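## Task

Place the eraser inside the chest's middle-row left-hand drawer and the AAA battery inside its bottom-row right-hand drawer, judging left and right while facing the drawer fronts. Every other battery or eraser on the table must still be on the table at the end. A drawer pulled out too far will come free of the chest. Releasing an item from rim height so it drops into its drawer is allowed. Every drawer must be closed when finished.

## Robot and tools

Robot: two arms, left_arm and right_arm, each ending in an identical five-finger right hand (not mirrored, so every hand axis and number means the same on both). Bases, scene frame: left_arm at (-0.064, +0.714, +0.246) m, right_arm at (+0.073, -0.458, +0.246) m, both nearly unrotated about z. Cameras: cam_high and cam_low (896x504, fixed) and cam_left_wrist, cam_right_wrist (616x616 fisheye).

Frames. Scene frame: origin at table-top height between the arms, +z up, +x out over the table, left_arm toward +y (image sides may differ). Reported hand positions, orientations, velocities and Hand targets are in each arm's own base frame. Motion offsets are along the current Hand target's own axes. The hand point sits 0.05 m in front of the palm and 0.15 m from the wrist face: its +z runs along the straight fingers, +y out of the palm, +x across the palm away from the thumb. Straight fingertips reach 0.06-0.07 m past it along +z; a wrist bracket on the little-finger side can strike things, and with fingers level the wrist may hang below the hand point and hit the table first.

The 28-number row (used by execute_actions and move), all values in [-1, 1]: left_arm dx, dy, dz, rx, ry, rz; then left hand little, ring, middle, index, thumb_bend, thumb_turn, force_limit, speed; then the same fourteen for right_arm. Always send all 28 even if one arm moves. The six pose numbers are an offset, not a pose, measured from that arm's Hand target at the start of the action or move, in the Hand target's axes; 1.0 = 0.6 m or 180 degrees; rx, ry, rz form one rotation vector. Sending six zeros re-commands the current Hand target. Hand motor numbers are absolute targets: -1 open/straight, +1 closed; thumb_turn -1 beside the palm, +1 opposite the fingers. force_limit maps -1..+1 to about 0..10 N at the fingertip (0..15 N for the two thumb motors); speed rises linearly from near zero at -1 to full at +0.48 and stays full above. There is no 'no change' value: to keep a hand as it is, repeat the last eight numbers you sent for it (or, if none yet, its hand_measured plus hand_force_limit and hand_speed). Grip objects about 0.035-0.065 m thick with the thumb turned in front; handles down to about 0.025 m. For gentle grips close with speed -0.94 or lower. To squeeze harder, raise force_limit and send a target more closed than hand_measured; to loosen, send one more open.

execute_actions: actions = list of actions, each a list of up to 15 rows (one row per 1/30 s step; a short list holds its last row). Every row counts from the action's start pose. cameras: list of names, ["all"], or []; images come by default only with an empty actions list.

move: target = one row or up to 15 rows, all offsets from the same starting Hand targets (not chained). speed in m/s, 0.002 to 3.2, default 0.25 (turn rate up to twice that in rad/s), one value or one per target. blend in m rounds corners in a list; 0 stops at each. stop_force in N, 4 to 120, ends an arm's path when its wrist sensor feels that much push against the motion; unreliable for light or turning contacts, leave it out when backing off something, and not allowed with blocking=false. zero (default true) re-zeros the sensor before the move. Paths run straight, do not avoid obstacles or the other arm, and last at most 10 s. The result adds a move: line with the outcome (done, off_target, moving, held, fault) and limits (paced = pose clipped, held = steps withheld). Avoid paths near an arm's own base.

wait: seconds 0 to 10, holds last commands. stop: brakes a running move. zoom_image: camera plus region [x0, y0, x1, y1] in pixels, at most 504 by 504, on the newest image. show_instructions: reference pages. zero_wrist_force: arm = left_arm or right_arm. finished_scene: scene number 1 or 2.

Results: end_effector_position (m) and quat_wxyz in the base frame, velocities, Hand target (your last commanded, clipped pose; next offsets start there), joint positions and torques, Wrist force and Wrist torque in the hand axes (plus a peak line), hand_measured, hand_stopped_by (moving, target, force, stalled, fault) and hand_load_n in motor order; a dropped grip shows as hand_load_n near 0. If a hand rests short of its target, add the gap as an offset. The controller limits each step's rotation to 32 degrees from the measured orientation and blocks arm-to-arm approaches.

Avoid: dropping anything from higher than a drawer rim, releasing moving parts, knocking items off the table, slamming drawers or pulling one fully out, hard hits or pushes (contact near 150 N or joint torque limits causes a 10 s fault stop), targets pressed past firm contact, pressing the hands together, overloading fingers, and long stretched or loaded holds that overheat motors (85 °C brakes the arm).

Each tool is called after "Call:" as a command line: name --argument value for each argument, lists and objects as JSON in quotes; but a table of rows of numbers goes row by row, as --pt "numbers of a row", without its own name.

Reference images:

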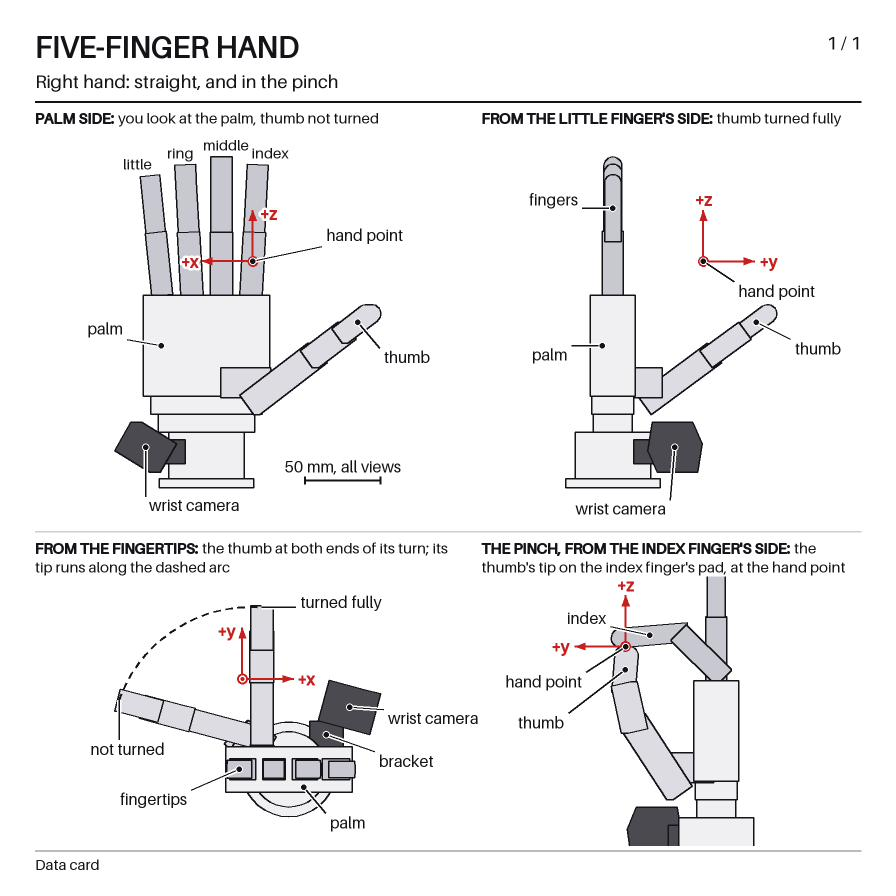

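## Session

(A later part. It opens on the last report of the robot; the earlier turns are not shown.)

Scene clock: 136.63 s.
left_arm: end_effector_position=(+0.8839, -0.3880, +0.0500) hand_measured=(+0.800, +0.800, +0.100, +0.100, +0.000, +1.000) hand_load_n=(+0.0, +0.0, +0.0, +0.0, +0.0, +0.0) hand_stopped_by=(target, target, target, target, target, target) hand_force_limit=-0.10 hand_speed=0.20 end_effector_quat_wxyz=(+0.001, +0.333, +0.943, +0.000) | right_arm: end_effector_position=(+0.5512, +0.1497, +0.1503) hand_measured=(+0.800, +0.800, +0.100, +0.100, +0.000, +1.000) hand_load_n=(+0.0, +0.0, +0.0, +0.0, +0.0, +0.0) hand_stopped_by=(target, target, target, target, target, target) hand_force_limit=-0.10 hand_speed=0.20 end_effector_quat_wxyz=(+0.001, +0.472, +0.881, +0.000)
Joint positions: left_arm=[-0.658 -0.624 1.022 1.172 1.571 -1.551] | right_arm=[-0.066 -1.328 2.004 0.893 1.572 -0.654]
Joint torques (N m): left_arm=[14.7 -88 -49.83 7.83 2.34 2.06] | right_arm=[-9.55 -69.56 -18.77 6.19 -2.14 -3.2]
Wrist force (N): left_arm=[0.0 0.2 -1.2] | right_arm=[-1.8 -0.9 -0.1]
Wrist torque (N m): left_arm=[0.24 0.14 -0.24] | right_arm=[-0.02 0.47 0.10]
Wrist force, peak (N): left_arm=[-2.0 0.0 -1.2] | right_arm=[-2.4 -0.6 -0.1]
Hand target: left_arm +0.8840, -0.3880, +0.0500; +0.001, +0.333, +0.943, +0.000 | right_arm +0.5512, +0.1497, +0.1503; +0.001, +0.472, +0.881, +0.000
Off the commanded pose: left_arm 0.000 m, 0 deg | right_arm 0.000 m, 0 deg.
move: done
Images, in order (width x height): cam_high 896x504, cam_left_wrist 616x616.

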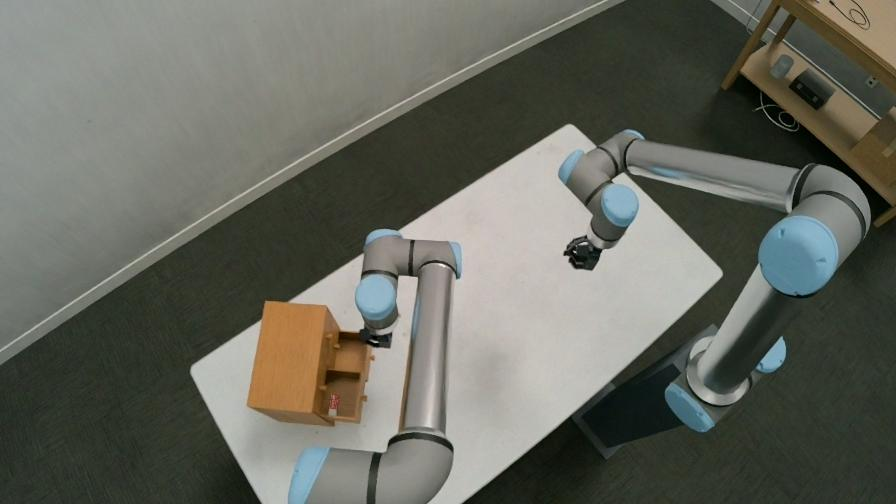

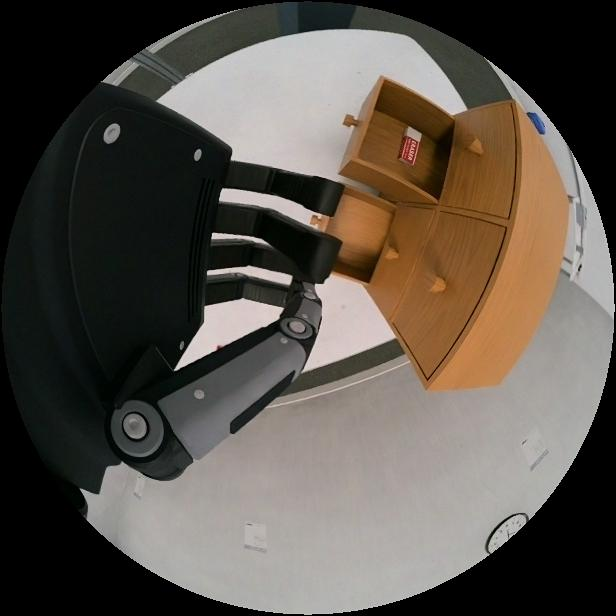

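Call:
move --target '[0.02,-0.12,-0.03,0,0,0,0.8,0.8,0.1,0.1,0.0,1.0,-0.1,0.2, 0,0,0,0,0,0,0.8,0.8,0.1,0.1,0.0,1.0,-0.1,0.2]' --cameras '["all"]' --speed 0.3

Call:
zoom_image --camera "cam_left_wrist" --region '[320, 150, 540, 370]'

Call:
zoom_image --camera "cam_high" --region '[310, 310, 420, 440]'

Call:
zoom_image --camera "cam_right_wrist" --region '[250, 150, 450, 350]'

Scene clock: 139.83 s.
left_arm: end_effector_position=(+0.8295, -0.4365, +0.0680) hand_measured=(+0.800, +0.800, +0.100, +0.100, +0.000, +1.000) hand_load_n=(+0.0, +0.0, +0.0, +0.0, +0.0, +0.0) hand_stopped_by=(target, target, target, target, target, target) hand_force_limit=-0.10 hand_speed=0.20 end_effector_quat_wxyz=(+0.001, +0.333, +0.943, +0.000) | right_arm: end_effector_position=(+0.5512, +0.1497, +0.1503) hand_measured=(+0.800, +0.800, +0.100, +0.100, +0.000, +1.000) hand_load_n=(+0.0, +0.0, +0.0, +0.0, +0.0, +0.0) hand_stopped_by=(target, target, target, target, target, target) hand_force_limit=-0.10 hand_speed=0.20 end_effector_quat_wxyz=(+0.001, +0.472, +0.881, +0.000)
Joint positions: left_arm=[-0.739 -0.68 1.095 1.154 1.571 -1.631] | right_arm=[-0.066 -1.328 2.004 0.893 1.572 -0.654]
Joint torques (N m): left_arm=[-15.42 -105.48 -28.69 0.27 -1.04 -3.13] | right_arm=[-9.75 -67.48 -17.3 6.03 -2.24 -3.17]
Wrist force (N): left_arm=[0.0 0.2 -0.8] | right_arm=[-1.4 0.0 0.0]
Wrist torque (N m): left_arm=[0.18 0.14 -0.12] | right_arm=[0.11 0.41 0.15]
Wrist force, peak (N): left_arm=[0.1 -1.4 -1.1] | right_arm=[-2.3 0.0 -0.2]
Hand target: left_arm +0.8294, -0.4365, +0.0680; +0.001, +0.333, +0.943, +0.000 | right_arm +0.5512, +0.1497, +0.1503; +0.001, +0.472, +0.881, +0.000
Off the commanded pose: left_arm 0.000 m, 0 deg | right_arm 0.000 m, 0 deg.
move: done

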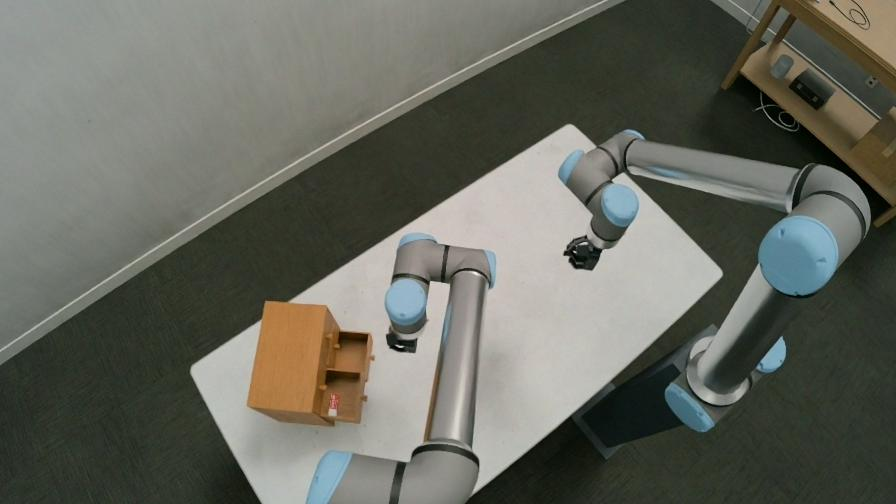

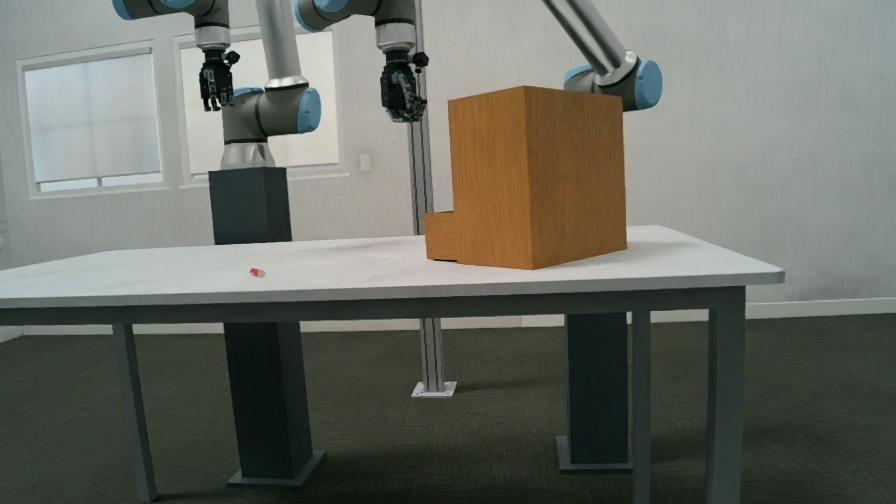

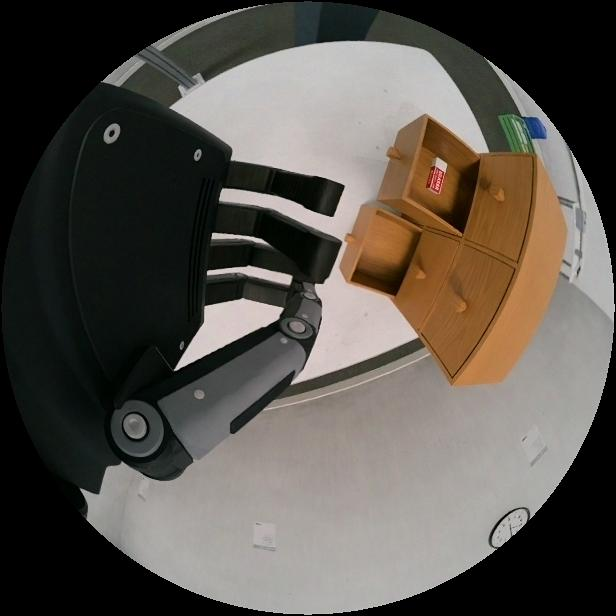

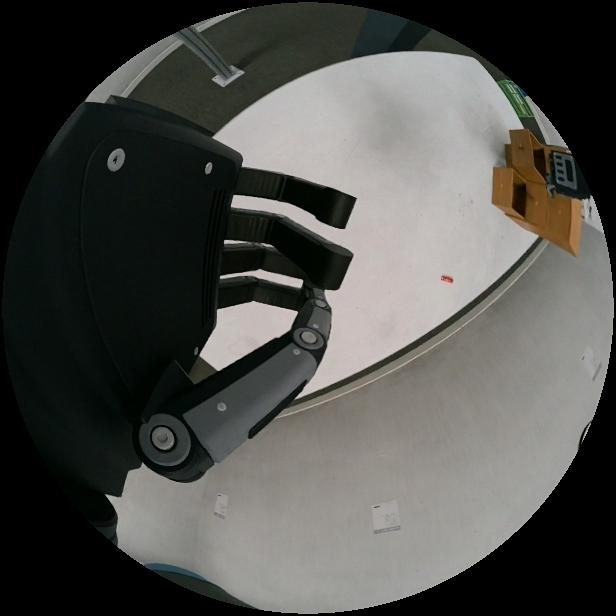

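Scaled by 2.291 from the camera's 616x616 image, which has a finer 880x880 frame.

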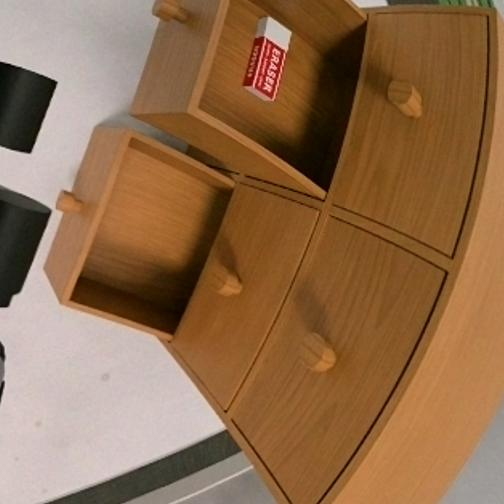

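Scaled by 3.877 from the camera's 896x504 image, which has a finer 1280x720 frame.

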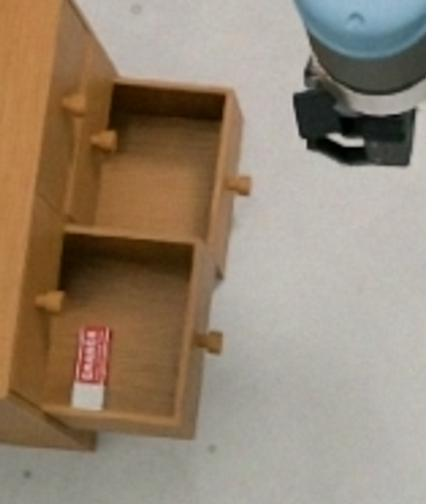

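Scaled by 2.520 from the camera's 616x616 image, which has a finer 880x880 frame.

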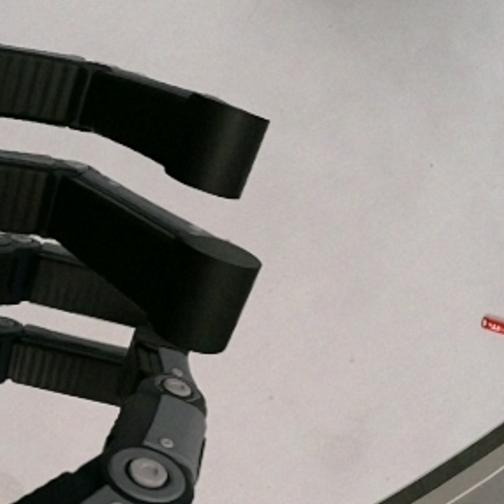

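Call:
move --pt "0.0 0.05 -0.0933 0 0 0 0.8 0.8 0.1 0.1 0.0 1.0 -0.1 0.2 0 0 0 0 0 0 0.8 0.8 0.1 0.1 0.0 1.0 -0.1 0.2" --pt "0.0217 0.2632 -0.0933 0 0 0 0.8 0.8 0.1 0.1 0.0 1.0 -0.1 0.2 0 0 0 0 0 0 0.8 0.8 0.1 0.1 0.0 1.0 -0.1 0.2" --cameras '["cam_left_wrist"]' --speed 0.3 --blend '[0.02,0]'

Call:
zoom_image --camera "cam_left_wrist" --region '[250, 150, 470, 370]'

Scene clock: 143.70 s.
left_arm: end_effector_position=(+0.9183, -0.3054, +0.1240) hand_measured=(+0.800, +0.800, +0.100, +0.100, +0.000, +1.000) hand_load_n=(+0.0, +0.0, +0.0, +0.0, +0.0, +0.0) hand_stopped_by=(target, target, target, target, target, target) hand_force_limit=-0.10 hand_speed=0.20 end_effector_quat_wxyz=(+0.001, +0.333, +0.943, +0.000) | right_arm: end_effector_position=(+0.5512, +0.1497, +0.1503) hand_measured=(+0.800, +0.800, +0.100, +0.100, +0.000, +1.000) hand_load_n=(+0.0, +0.0, +0.0, +0.0, +0.0, +0.0) hand_stopped_by=(target, target, target, target, target, target) hand_force_limit=-0.10 hand_speed=0.20 end_effector_quat_wxyz=(+0.001, +0.472, +0.881, +0.000)
Joint positions: left_arm=[-0.561 -0.678 0.986 1.261 1.571 -1.454] | right_arm=[-0.066 -1.328 2.004 0.893 1.572 -0.654]
Joint torques (N m): left_arm=[19.24 -85.42 -51.42 8.27 2.32 2.07] | right_arm=[-8.43 -68.02 -18.55 6.13 -2.37 -3.11]
Wrist force (N): left_arm=[0.0 0.0 -1.1] | right_arm=[-2.1 -0.8 -0.3]
Wrist torque (N m): left_arm=[0.18 0.14 -0.25] | right_arm=[0.00 0.53 0.07]
Wrist force, peak (N): left_arm=[-0.3 -1.0 -2.8] | right_arm=[-2.1 -0.8 -0.3]
Hand target: left_arm +0.9183, -0.3053, +0.1240; +0.001, +0.333, +0.943, +0.000 | right_arm +0.5512, +0.1497, +0.1503; +0.001, +0.472, +0.881, +0.000
Off the commanded pose: left_arm 0.000 m, 0 deg | right_arm 0.000 m, 0 deg.
move: done
Images, in order (width x height): cam_left_wrist 616x616.

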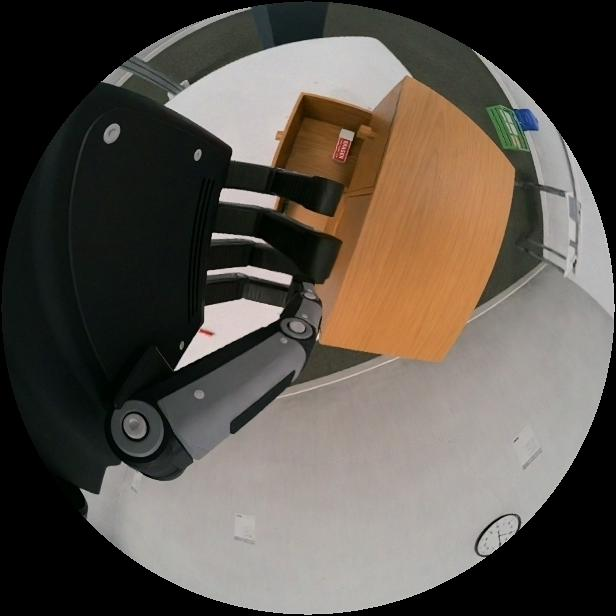

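Scaled by 2.291 from the camera's 616x616 image, which has a finer 880x880 frame.

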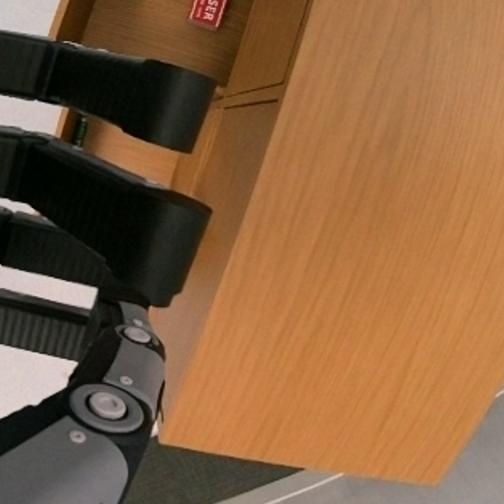

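Call:
move --pt "0 -0.25 0 0 0 0 0.8 0.8 0.1 0.1 0.0 1.0 -0.1 0.2 0 0 0 0 0 0 0.8 0.8 0.1 0.1 0.0 1.0 -0.1 0.2" --pt "0 -0.2333 0.5133 -0.1944 0 0 0.8 0.8 0.1 0.1 0.0 1.0 -0.1 0.2 0 0 0 0 0 0 0.8 0.8 0.1 0.1 0.0 1.0 -0.1 0.2" --cameras '["cam_left_wrist","cam_high","cam_low"]' --speed 0.35 --blend '[0.04,0]'

Call:
zoom_image --camera "cam_left_wrist" --region '[260, 150, 560, 450]'

Scene clock: 150.83 s.
left_arm: end_effector_position=(+0.8308, -0.4147, -0.1839) hand_measured=(+0.800, +0.800, +0.100, +0.100, +0.000, +1.000) hand_load_n=(+0.0, +0.0, +0.0, +0.0, +0.0, +0.0) hand_stopped_by=(target, target, target, target, target, target) hand_force_limit=-0.10 hand_speed=0.20 end_effector_quat_wxyz=(+0.101, +0.317, +0.900, +0.283) | right_arm: end_effector_position=(+0.5512, +0.1497, +0.1503) hand_measured=(+0.800, +0.800, +0.100, +0.100, +0.000, +1.000) hand_load_n=(+0.0, +0.0, +0.0, +0.0, +0.0, +0.0) hand_stopped_by=(target, target, target, target, target, target) hand_force_limit=-0.10 hand_speed=0.20 end_effector_quat_wxyz=(+0.001, +0.472, +0.881, +0.000)
Joint positions: left_arm=[-0.883 -0.35 1.141 0.919 0.975 -1.819] | right_arm=[-0.066 -1.328 2.004 0.893 1.572 -0.654]
Joint torques (N m): left_arm=[-13.94 -89.72 -41.32 8.23 -2.24 -2.8] | right_arm=[-8.39 -67.62 -18.51 5.9 -2.15 -2.84]
Wrist force (N): left_arm=[-0.6 0.8 -0.6] | right_arm=[-1.5 -0.2 0.0]
Wrist torque (N m): left_arm=[0.29 0.18 -0.11] | right_arm=[0.09 0.43 0.12]
Wrist force, peak (N): left_arm=[0.1 -0.9 -3.0] | right_arm=[-2.2 -0.6 0.1]
Hand target: left_arm +0.8308, -0.4147, -0.1840; +0.101, +0.317, +0.900, +0.283 | right_arm +0.5512, +0.1497, +0.1503; +0.001, +0.472, +0.881, +0.000
Off the commanded pose: left_arm 0.000 m, 0 deg | right_arm 0.000 m, 0 deg.
move: done
Images, in order (width x height): cam_high 896x504, cam_low 896x504, cam_left_wrist 616x616.

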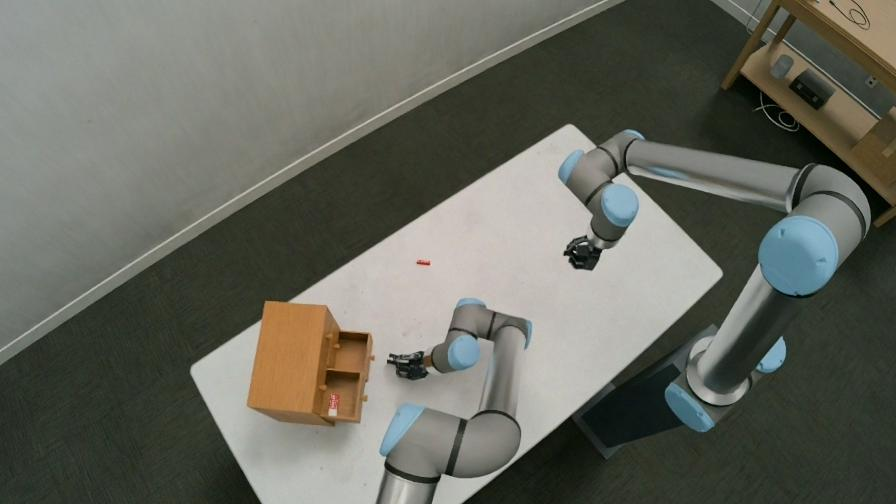

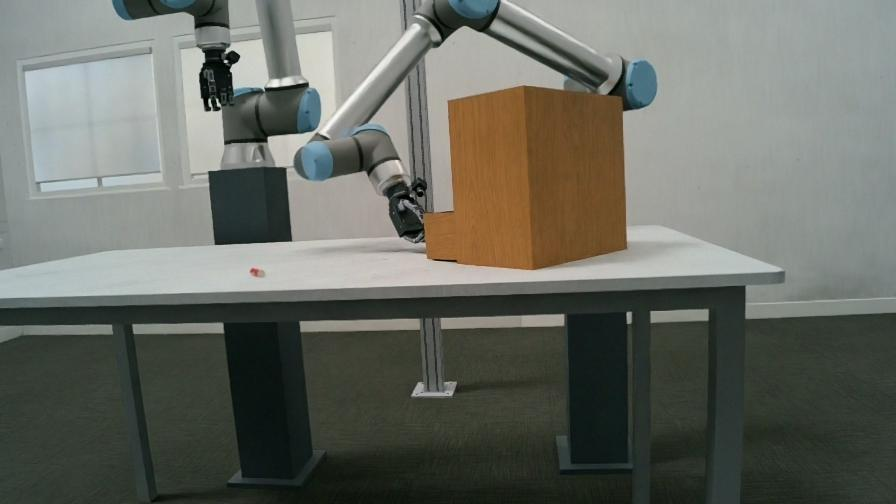

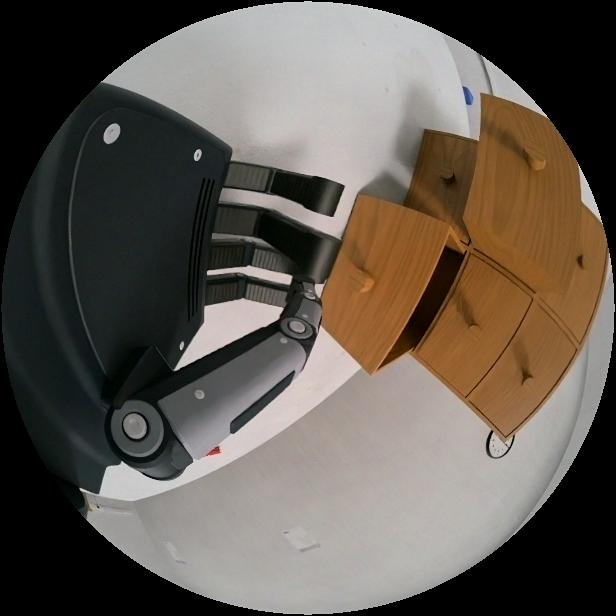

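Scaled by 1.680 from the camera's 616x616 image, which has a finer 880x880 frame.

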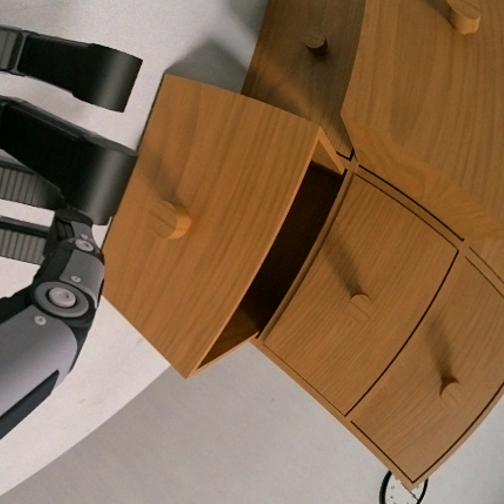

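Call:
move --pt "0 0.15 0.105 0 0 0 0.8 0.8 0.1 0.1 0.0 1.0 -0.1 0.2 0 0 0 0 0 0 0.8 0.8 0.1 0.1 0.0 1.0 -0.1 0.2" --pt "0 0.198 0.139 0 0 0 0.8 0.8 0.1 0.1 0.0 1.0 -0.1 0.2 0 0 0 0 0 0 0.8 0.8 0.1 0.1 0.0 1.0 -0.1 0.2" --cameras '["cam_left_wrist","cam_high"]' --speed '[0.1,0.03]' --stop_force 5

Call:
zoom_image --camera "cam_left_wrist" --region '[300, 80, 560, 340]'

Scene clock: 155.60 s.
left_arm: end_effector_position=(+0.9218, -0.3016, -0.1842) hand_measured=(+0.800, +0.800, +0.100, +0.100, +0.000, +1.000) hand_load_n=(+0.0, +0.0, -1.5, +0.0, +0.0, +0.0) hand_stopped_by=(target, target, target, target, target, target) hand_force_limit=-0.10 hand_speed=0.20 end_effector_quat_wxyz=(+0.101, +0.317, +0.900, +0.283) | right_arm: end_effector_position=(+0.5512, +0.1497, +0.1503) hand_measured=(+0.800, +0.800, +0.100, +0.100, +0.000, +1.000) hand_load_n=(+0.0, +0.0, +0.0, +0.0, +0.0, +0.0) hand_stopped_by=(target, target, target, target, target, target) hand_force_limit=-0.10 hand_speed=0.20 end_effector_quat_wxyz=(+0.001, +0.472, +0.881, +0.000)
Joint positions: left_arm=[-0.716 -0.35 1.11 0.836 0.961 -1.617] | right_arm=[-0.066 -1.328 2.004 0.893 1.572 -0.654]
Joint torques (N m): left_arm=[22.47 -86.57 -40 0.47 -2.89 2.23] | right_arm=[-10.31 -68.72 -17.91 5.87 -1.91 -3.09]
Wrist force (N): left_arm=[-1.7 -1.2 -2.9] | right_arm=[-1.7 -0.3 -0.2]
Wrist torque (N m): left_arm=[0.28 0.23 -0.28] | right_arm=[0.07 0.47 0.11]
Wrist force, peak (N): left_arm=[-2.2 -4.2 -3.8] | right_arm=[-2.3 -0.8 0.0]
Hand target: left_arm +0.9218, -0.3016, -0.1842; +0.101, +0.317, +0.900, +0.283 | right_arm +0.5512, +0.1497, +0.1503; +0.001, +0.472, +0.881, +0.000
Off the commanded pose: left_arm 0.000 m, 0 deg | right_arm 0.000 m, 0 deg.
move: done
Images, in order (width x height): cam_high 896x504, cam_left_wrist 616x616.

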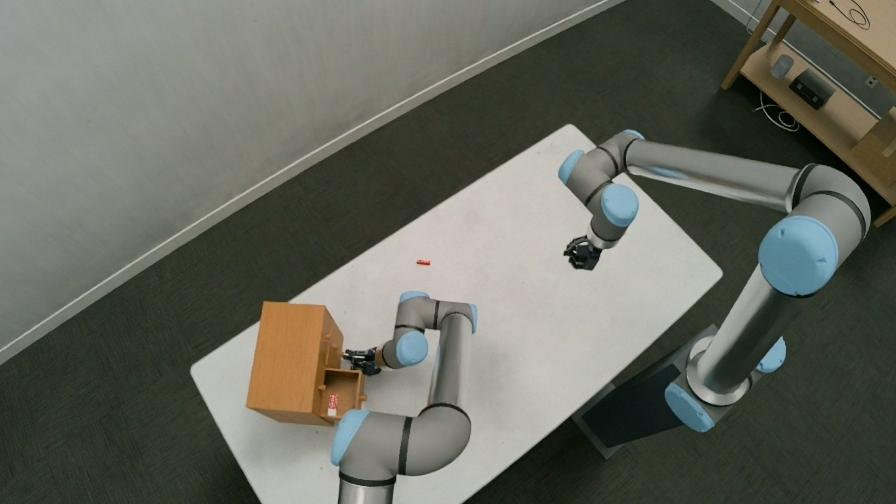

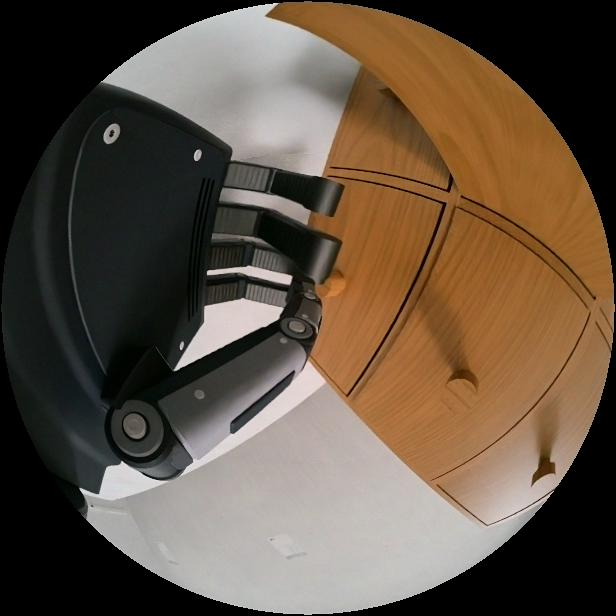

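Scaled by 1.938 from the camera's 616x616 image, which has a finer 880x880 frame.

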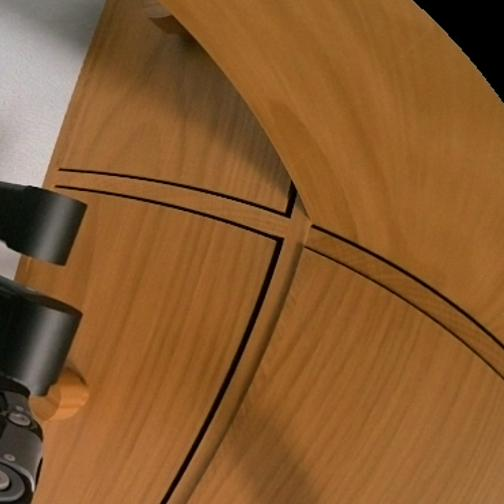

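Call:
move --target '[0,0.009,0.0063,0,0,0,0.8,0.8,0.1,0.1,0.0,1.0,-0.1,0.2, 0,0,0,0,0,0,0.8,0.8,0.1,0.1,0.0,1.0,-0.1,0.2]' --cameras '["cam_left_wrist"]' --speed 0.02 --stop_force 6

Call:
zoom_image --camera "cam_left_wrist" --region '[300, 130, 500, 330]'

Scene clock: 157.77 s.
left_arm: end_effector_position=(+0.9260, -0.2965, -0.1842) hand_measured=(+0.800, +0.800, +0.100, +0.100, +0.000, +1.000) hand_load_n=(+0.0, +0.0, -1.5, +0.0, -0.5, +0.0) hand_stopped_by=(target, target, target, target, target, target) hand_force_limit=-0.10 hand_speed=0.20 end_effector_quat_wxyz=(+0.101, +0.317, +0.900, +0.283) | right_arm: end_effector_position=(+0.5512, +0.1497, +0.1503) hand_measured=(+0.800, +0.800, +0.100, +0.100, +0.000, +1.000) hand_load_n=(+0.0, +0.0, +0.0, +0.0, -0.5, +0.0) hand_stopped_by=(target, target, target, target, target, target) hand_force_limit=-0.10 hand_speed=0.20 end_effector_quat_wxyz=(+0.001, +0.472, +0.881, +0.000)
Joint positions: left_arm=[-0.709 -0.349 1.107 0.833 0.961 -1.608] | right_arm=[-0.066 -1.328 2.004 0.893 1.572 -0.654]
Joint torques (N m): left_arm=[18.39 -88.09 -39.55 0.59 -3.59 2.29] | right_arm=[-10.07 -68.64 -18.06 5.94 -1.74 -3.02]
Wrist force (N): left_arm=[-1.7 -1.8 -3.2] | right_arm=[-2.1 -0.3 -0.5]
Wrist torque (N m): left_arm=[0.25 0.25 -0.30] | right_arm=[0.09 0.52 0.09]
Wrist force, peak (N): left_arm=[-1.7 -1.8 -3.2] | right_arm=[-2.1 -0.9 -0.2]
Hand target: left_arm +0.9260, -0.2965, -0.1842; +0.101, +0.317, +0.900, +0.283 | right_arm +0.5512, +0.1497, +0.1503; +0.001, +0.472, +0.881, +0.000
Off the commanded pose: left_arm 0.000 m, 0 deg | right_arm 0.000 m, 0 deg.
move: done
Images, in order (width x height): cam_left_wrist 616x616.

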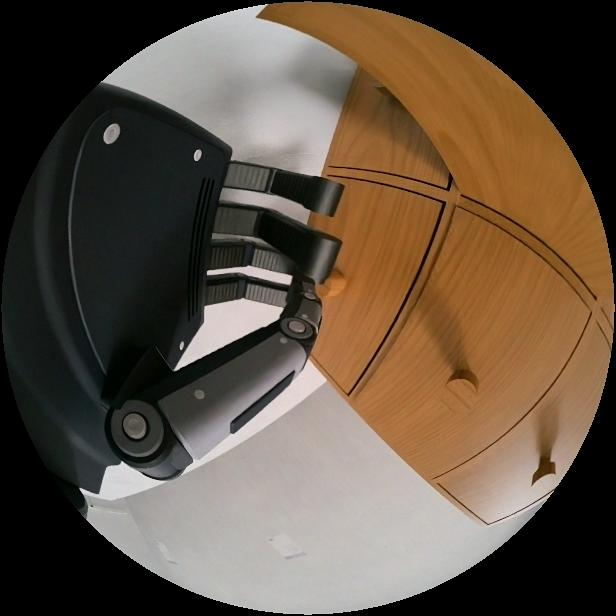

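Scaled by 2.520 from the camera's 616x616 image, which has a finer 880x880 frame.

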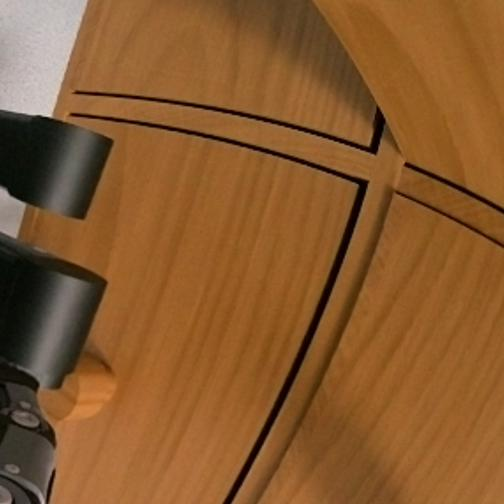

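Call:
move --pt "0 -0.2183 -0.153 0 0 0 0.8 0.8 0.1 0.1 0.0 1.0 -0.1 0.2 0 0 0 0 0 0 0.8 0.8 0.1 0.1 0.0 1.0 -0.1 0.2" --pt "0.2583 -0.1227 -0.2895 0 0 0 0.8 0.8 0.1 0.1 0.0 1.0 -0.1 0.2 0 0 0 0 0 0 0.8 0.8 0.1 0.1 0.0 1.0 -0.1 0.2" --cameras '["cam_left_wrist"]' --speed 0.3

Call:
zoom_image --camera "cam_left_wrist" --region '[260, 150, 560, 450]'

Scene clock: 161.57 s.
left_arm: end_effector_position=(+0.7049, -0.3237, -0.0843) hand_measured=(+0.800, +0.800, +0.100, +0.100, +0.000, +1.000) hand_load_n=(+0.0, +0.0, +0.0, +0.0, +0.0, +0.0) hand_stopped_by=(target, target, target, target, target, target) hand_force_limit=-0.10 hand_speed=0.20 end_effector_quat_wxyz=(+0.101, +0.317, +0.900, +0.283) | right_arm: end_effector_position=(+0.5512, +0.1497, +0.1503) hand_measured=(+0.800, +0.800, +0.100, +0.100, +0.000, +1.000) hand_load_n=(+0.0, +0.0, +0.0, +0.0, +0.0, +0.0) hand_stopped_by=(target, target, target, target, target, target) hand_force_limit=-0.10 hand_speed=0.20 end_effector_quat_wxyz=(+0.001, +0.472, +0.881, +0.000)
Joint positions: left_arm=[-0.939 -0.642 1.604 0.786 0.984 -1.886] | right_arm=[-0.066 -1.328 2.004 0.893 1.572 -0.654]
Joint torques (N m): left_arm=[-17.86 -95.63 -11 0.69 1.3 -3.18] | right_arm=[-10.68 -67 -19.46 6.06 -1.92 -3.01]
Wrist force (N): left_arm=[-0.1 0.9 -1.0] | right_arm=[-1.2 -0.4 0.0]
Wrist torque (N m): left_arm=[0.28 0.11 -0.03] | right_arm=[0.04 0.38 0.14]
Wrist force, peak (N): left_arm=[-1.7 -1.8 -3.5] | right_arm=[-2.2 -0.3 -0.3]
Hand target: left_arm +0.7049, -0.3237, -0.0843; +0.101, +0.317, +0.900, +0.283 | right_arm +0.5512, +0.1497, +0.1503; +0.001, +0.472, +0.881, +0.000
Off the commanded pose: left_arm 0.000 m, 0 deg | right_arm 0.000 m, 0 deg.
move: done
Images, in order (width x height): cam_left_wrist 616x616.

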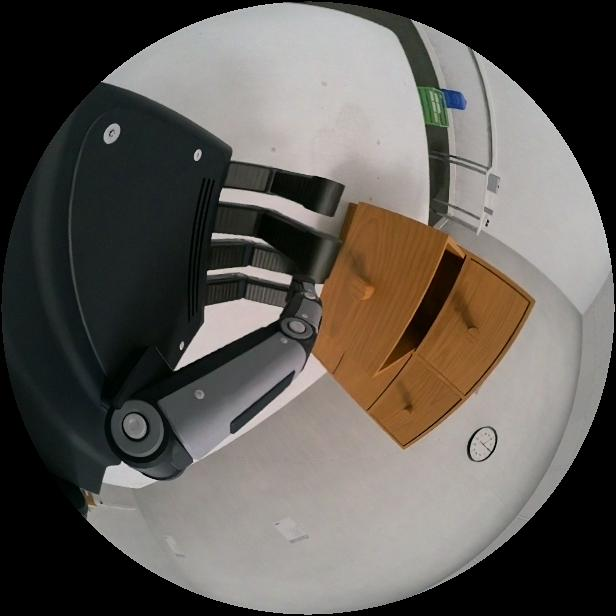

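Scaled by 1.680 from the camera's 616x616 image, which has a finer 880x880 frame.

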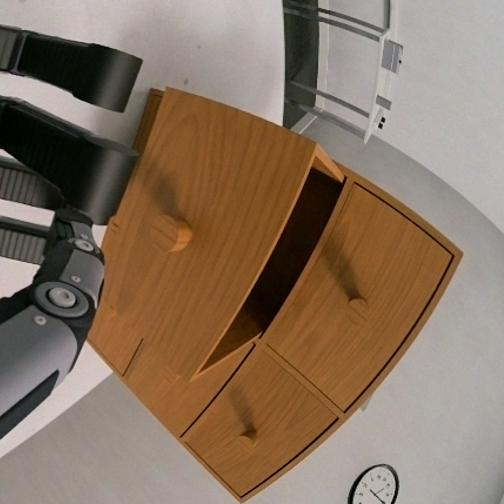

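Call:
move --pt "-0.0167 0.05 0.035 0 0 0 0.8 0.8 0.1 0.1 0.0 1.0 -0.1 0.2 0 0 0 0 0 0 0.8 0.8 0.1 0.1 0.0 1.0 -0.1 0.2" --pt "-0.0167 0.2048 0.1435 0 0 0 0.8 0.8 0.1 0.1 0.0 1.0 -0.1 0.2 0 0 0 0 0 0 0.8 0.8 0.1 0.1 0.0 1.0 -0.1 0.2" --pt "-0.0167 0.2307 0.1617 0 0 0 0.8 0.8 0.1 0.1 0.0 1.0 -0.1 0.2 0 0 0 0 0 0 0.8 0.8 0.1 0.1 0.0 1.0 -0.1 0.2" --cameras '["cam_left_wrist","cam_high"]' --speed '[0.2,0.1,0.03]' --stop_force 5

Call:
zoom_image --camera "cam_left_wrist" --region '[300, 80, 600, 380]'

Scene clock: 166.23 s.
left_arm: end_effector_position=(+0.8187, -0.1984, -0.0844) hand_measured=(+0.800, +0.800, +0.100, +0.100, +0.000, +1.000) hand_load_n=(+0.0, +0.0, -1.5, +0.0, -0.5, +0.0) hand_stopped_by=(target, target, target, target, target, target) hand_force_limit=-0.10 hand_speed=0.20 end_effector_quat_wxyz=(+0.101, +0.317, +0.900, +0.283) | right_arm: end_effector_position=(+0.5512, +0.1497, +0.1503) hand_measured=(+0.800, +0.800, +0.100, +0.100, +0.000, +1.000) hand_load_n=(+0.0, +0.0, +0.0, +0.0, +0.0, +0.0) hand_stopped_by=(target, target, target, target, target, target) hand_force_limit=-0.10 hand_speed=0.20 end_effector_quat_wxyz=(+0.001, +0.472, +0.881, +0.000)
Joint positions: left_arm=[-0.702 -0.639 1.54 0.685 0.961 -1.6] | right_arm=[-0.066 -1.328 2.004 0.893 1.572 -0.654]
Joint torques (N m): left_arm=[19.28 -75.15 -38.28 -0.25 -1.86 1.88] | right_arm=[-8.83 -65.74 -18.35 5.72 -1.86 -2.73]
Wrist force (N): left_arm=[0.7 -1.9 -3.3] | right_arm=[-1.7 -0.6 -0.1]
Wrist torque (N m): left_arm=[0.25 0.26 -0.32] | right_arm=[0.02 0.46 0.10]
Wrist force, peak (N): left_arm=[1.6 -4.3 -3.4] | right_arm=[-2.3 -0.1 -0.3]
Hand target: left_arm +0.8187, -0.1984, -0.0844; +0.101, +0.317, +0.900, +0.283 | right_arm +0.5512, +0.1497, +0.1503; +0.001, +0.472, +0.881, +0.000
Off the commanded pose: left_arm 0.000 m, 0 deg | right_arm 0.000 m, 0 deg.
move: done
Images, in order (width x height): cam_high 896x504, cam_left_wrist 616x616.

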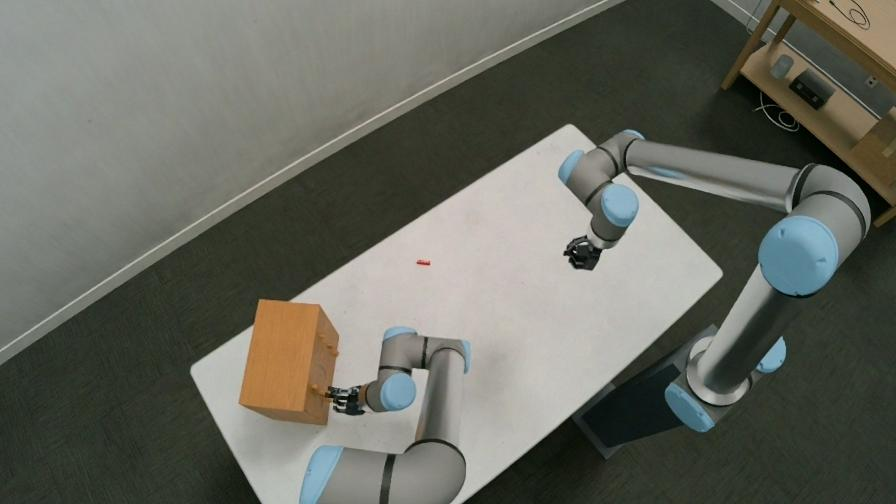

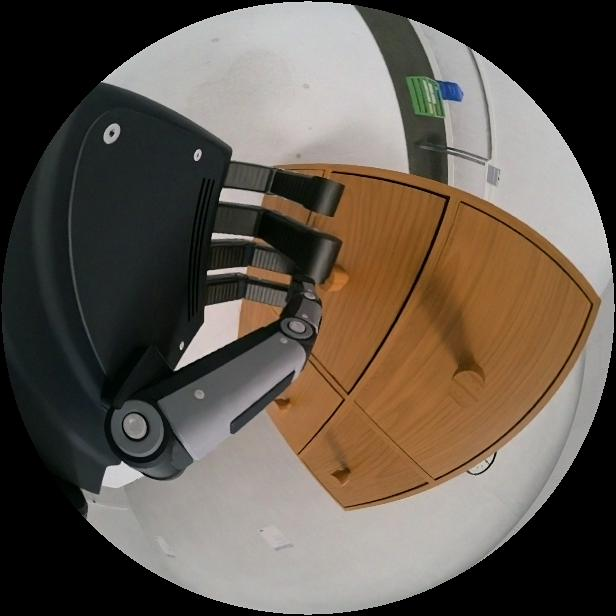

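Scaled by 1.680 from the camera's 616x616 image, which has a finer 880x880 frame.

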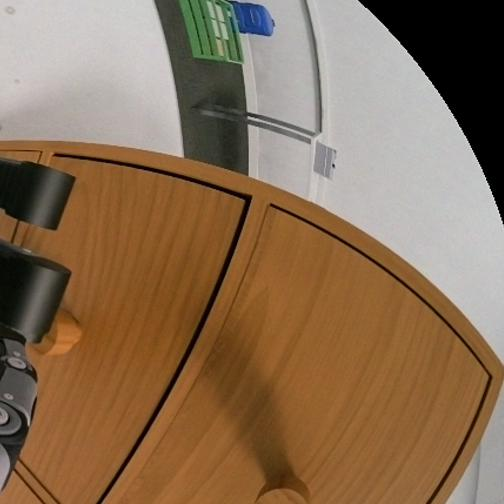

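Call:
move --target '[0,-0.2,-0.14,0,0,0,0.8,0.8,0.1,0.1,0.0,1.0,-0.1,0.2, 0,0,0,0,0,0,0.8,0.8,0.1,0.1,0.0,1.0,-0.1,0.2]' --cameras '["all"]' --speed 0.25

Call:
zoom_image --camera "cam_left_wrist" --region '[280, 150, 580, 450]'

Call:
zoom_image --camera "cam_high" --region '[220, 280, 380, 440]'

Scene clock: 168.37 s.
left_arm: end_effector_position=(+0.7268, -0.3123, -0.0844) hand_measured=(+0.800, +0.800, +0.100, +0.100, +0.000, +1.000) hand_load_n=(+0.0, +0.0, +0.0, +0.0, +0.0, +0.0) hand_stopped_by=(target, target, target, target, target, target) hand_force_limit=-0.10 hand_speed=0.20 end_effector_quat_wxyz=(+0.101, +0.317, +0.900, +0.283) | right_arm: end_effector_position=(+0.5512, +0.1497, +0.1503) hand_measured=(+0.800, +0.800, +0.100, +0.100, +0.000, +1.000) hand_load_n=(+0.0, +0.0, +0.0, +0.0, +0.5, +0.0) hand_stopped_by=(target, target, target, target, target, target) hand_force_limit=-0.10 hand_speed=0.20 end_effector_quat_wxyz=(+0.001, +0.472, +0.881, +0.000)
Joint positions: left_arm=[-0.905 -0.636 1.58 0.781 0.978 -1.845] | right_arm=[-0.066 -1.328 2.004 0.893 1.572 -0.654]
Joint torques (N m): left_arm=[-15.17 -71.51 -27.57 8.11 1.63 -2.93] | right_arm=[-8.88 -68.32 -18.44 5.86 -1.85 -2.56]
Wrist force (N): left_arm=[0.0 0.5 -1.2] | right_arm=[-1.6 -0.1 -0.3]
Wrist torque (N m): left_arm=[0.26 0.10 -0.08] | right_arm=[0.12 0.45 0.12]
Wrist force, peak (N): left_arm=[0.9 -1.7 -3.7] | right_arm=[-2.5 -0.3 -0.4]
Hand target: left_arm +0.7268, -0.3124, -0.0844; +0.101, +0.317, +0.900, +0.283 | right_arm +0.5512, +0.1497, +0.1503; +0.001, +0.472, +0.881, +0.000
Off the commanded pose: left_arm 0.000 m, 0 deg | right_arm 0.000 m, 0 deg.
move: done

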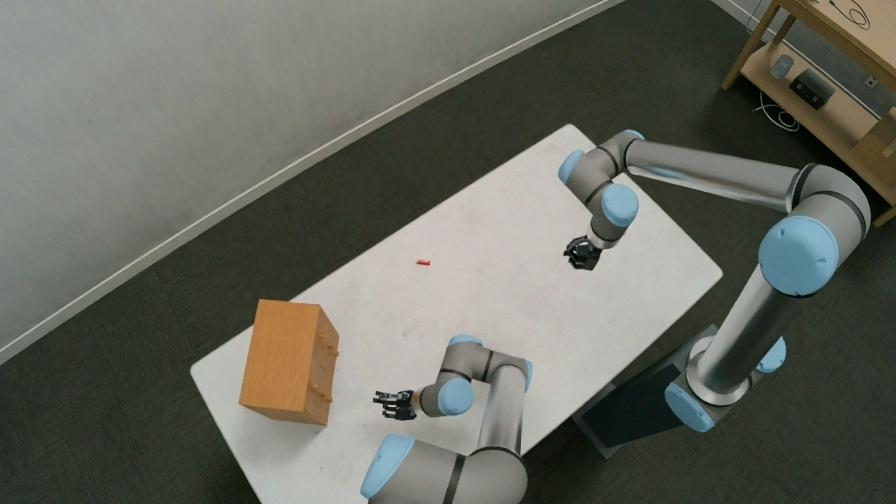

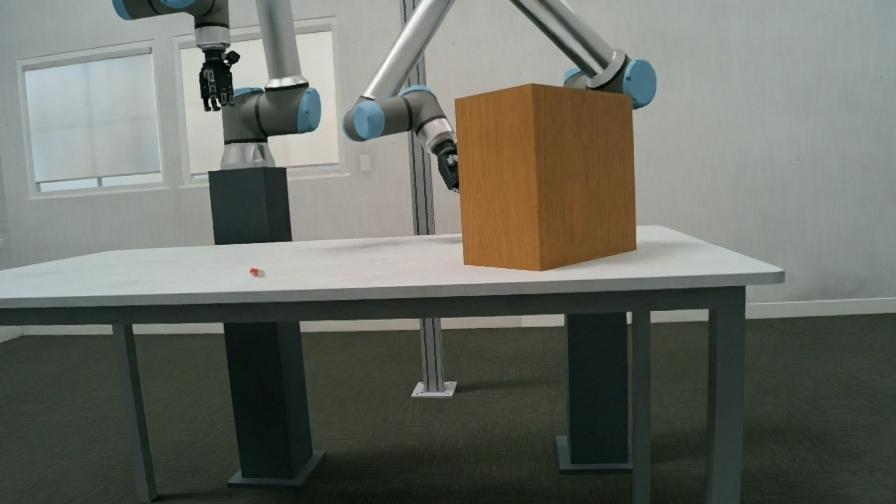

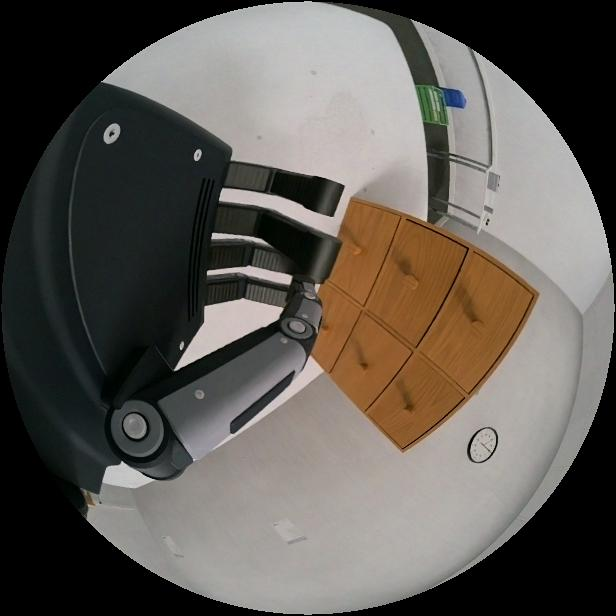

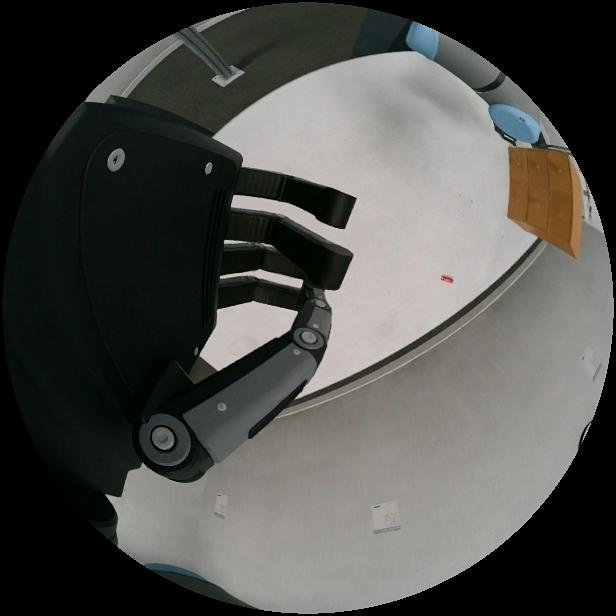

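Scaled by 1.680 from the camera's 616x616 image, which has a finer 880x880 frame.

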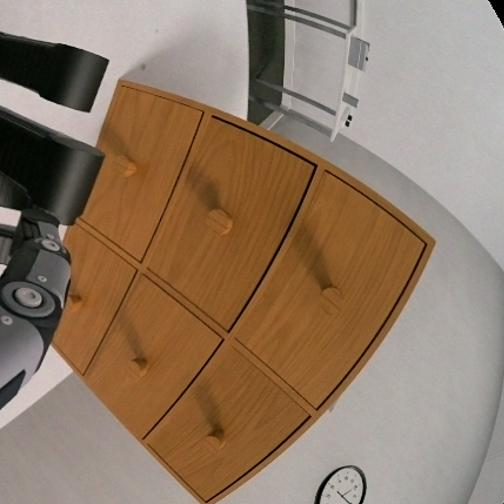

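Scaled by 3.150 from the camera's 896x504 image, which has a finer 1280x720 frame.

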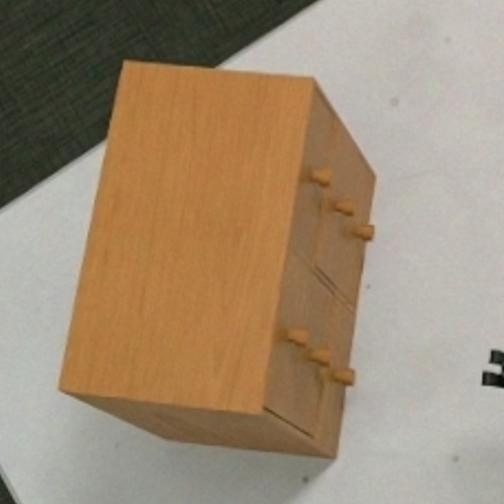

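Call:
finished_scene --scene 2

The scene is finished: the task was done.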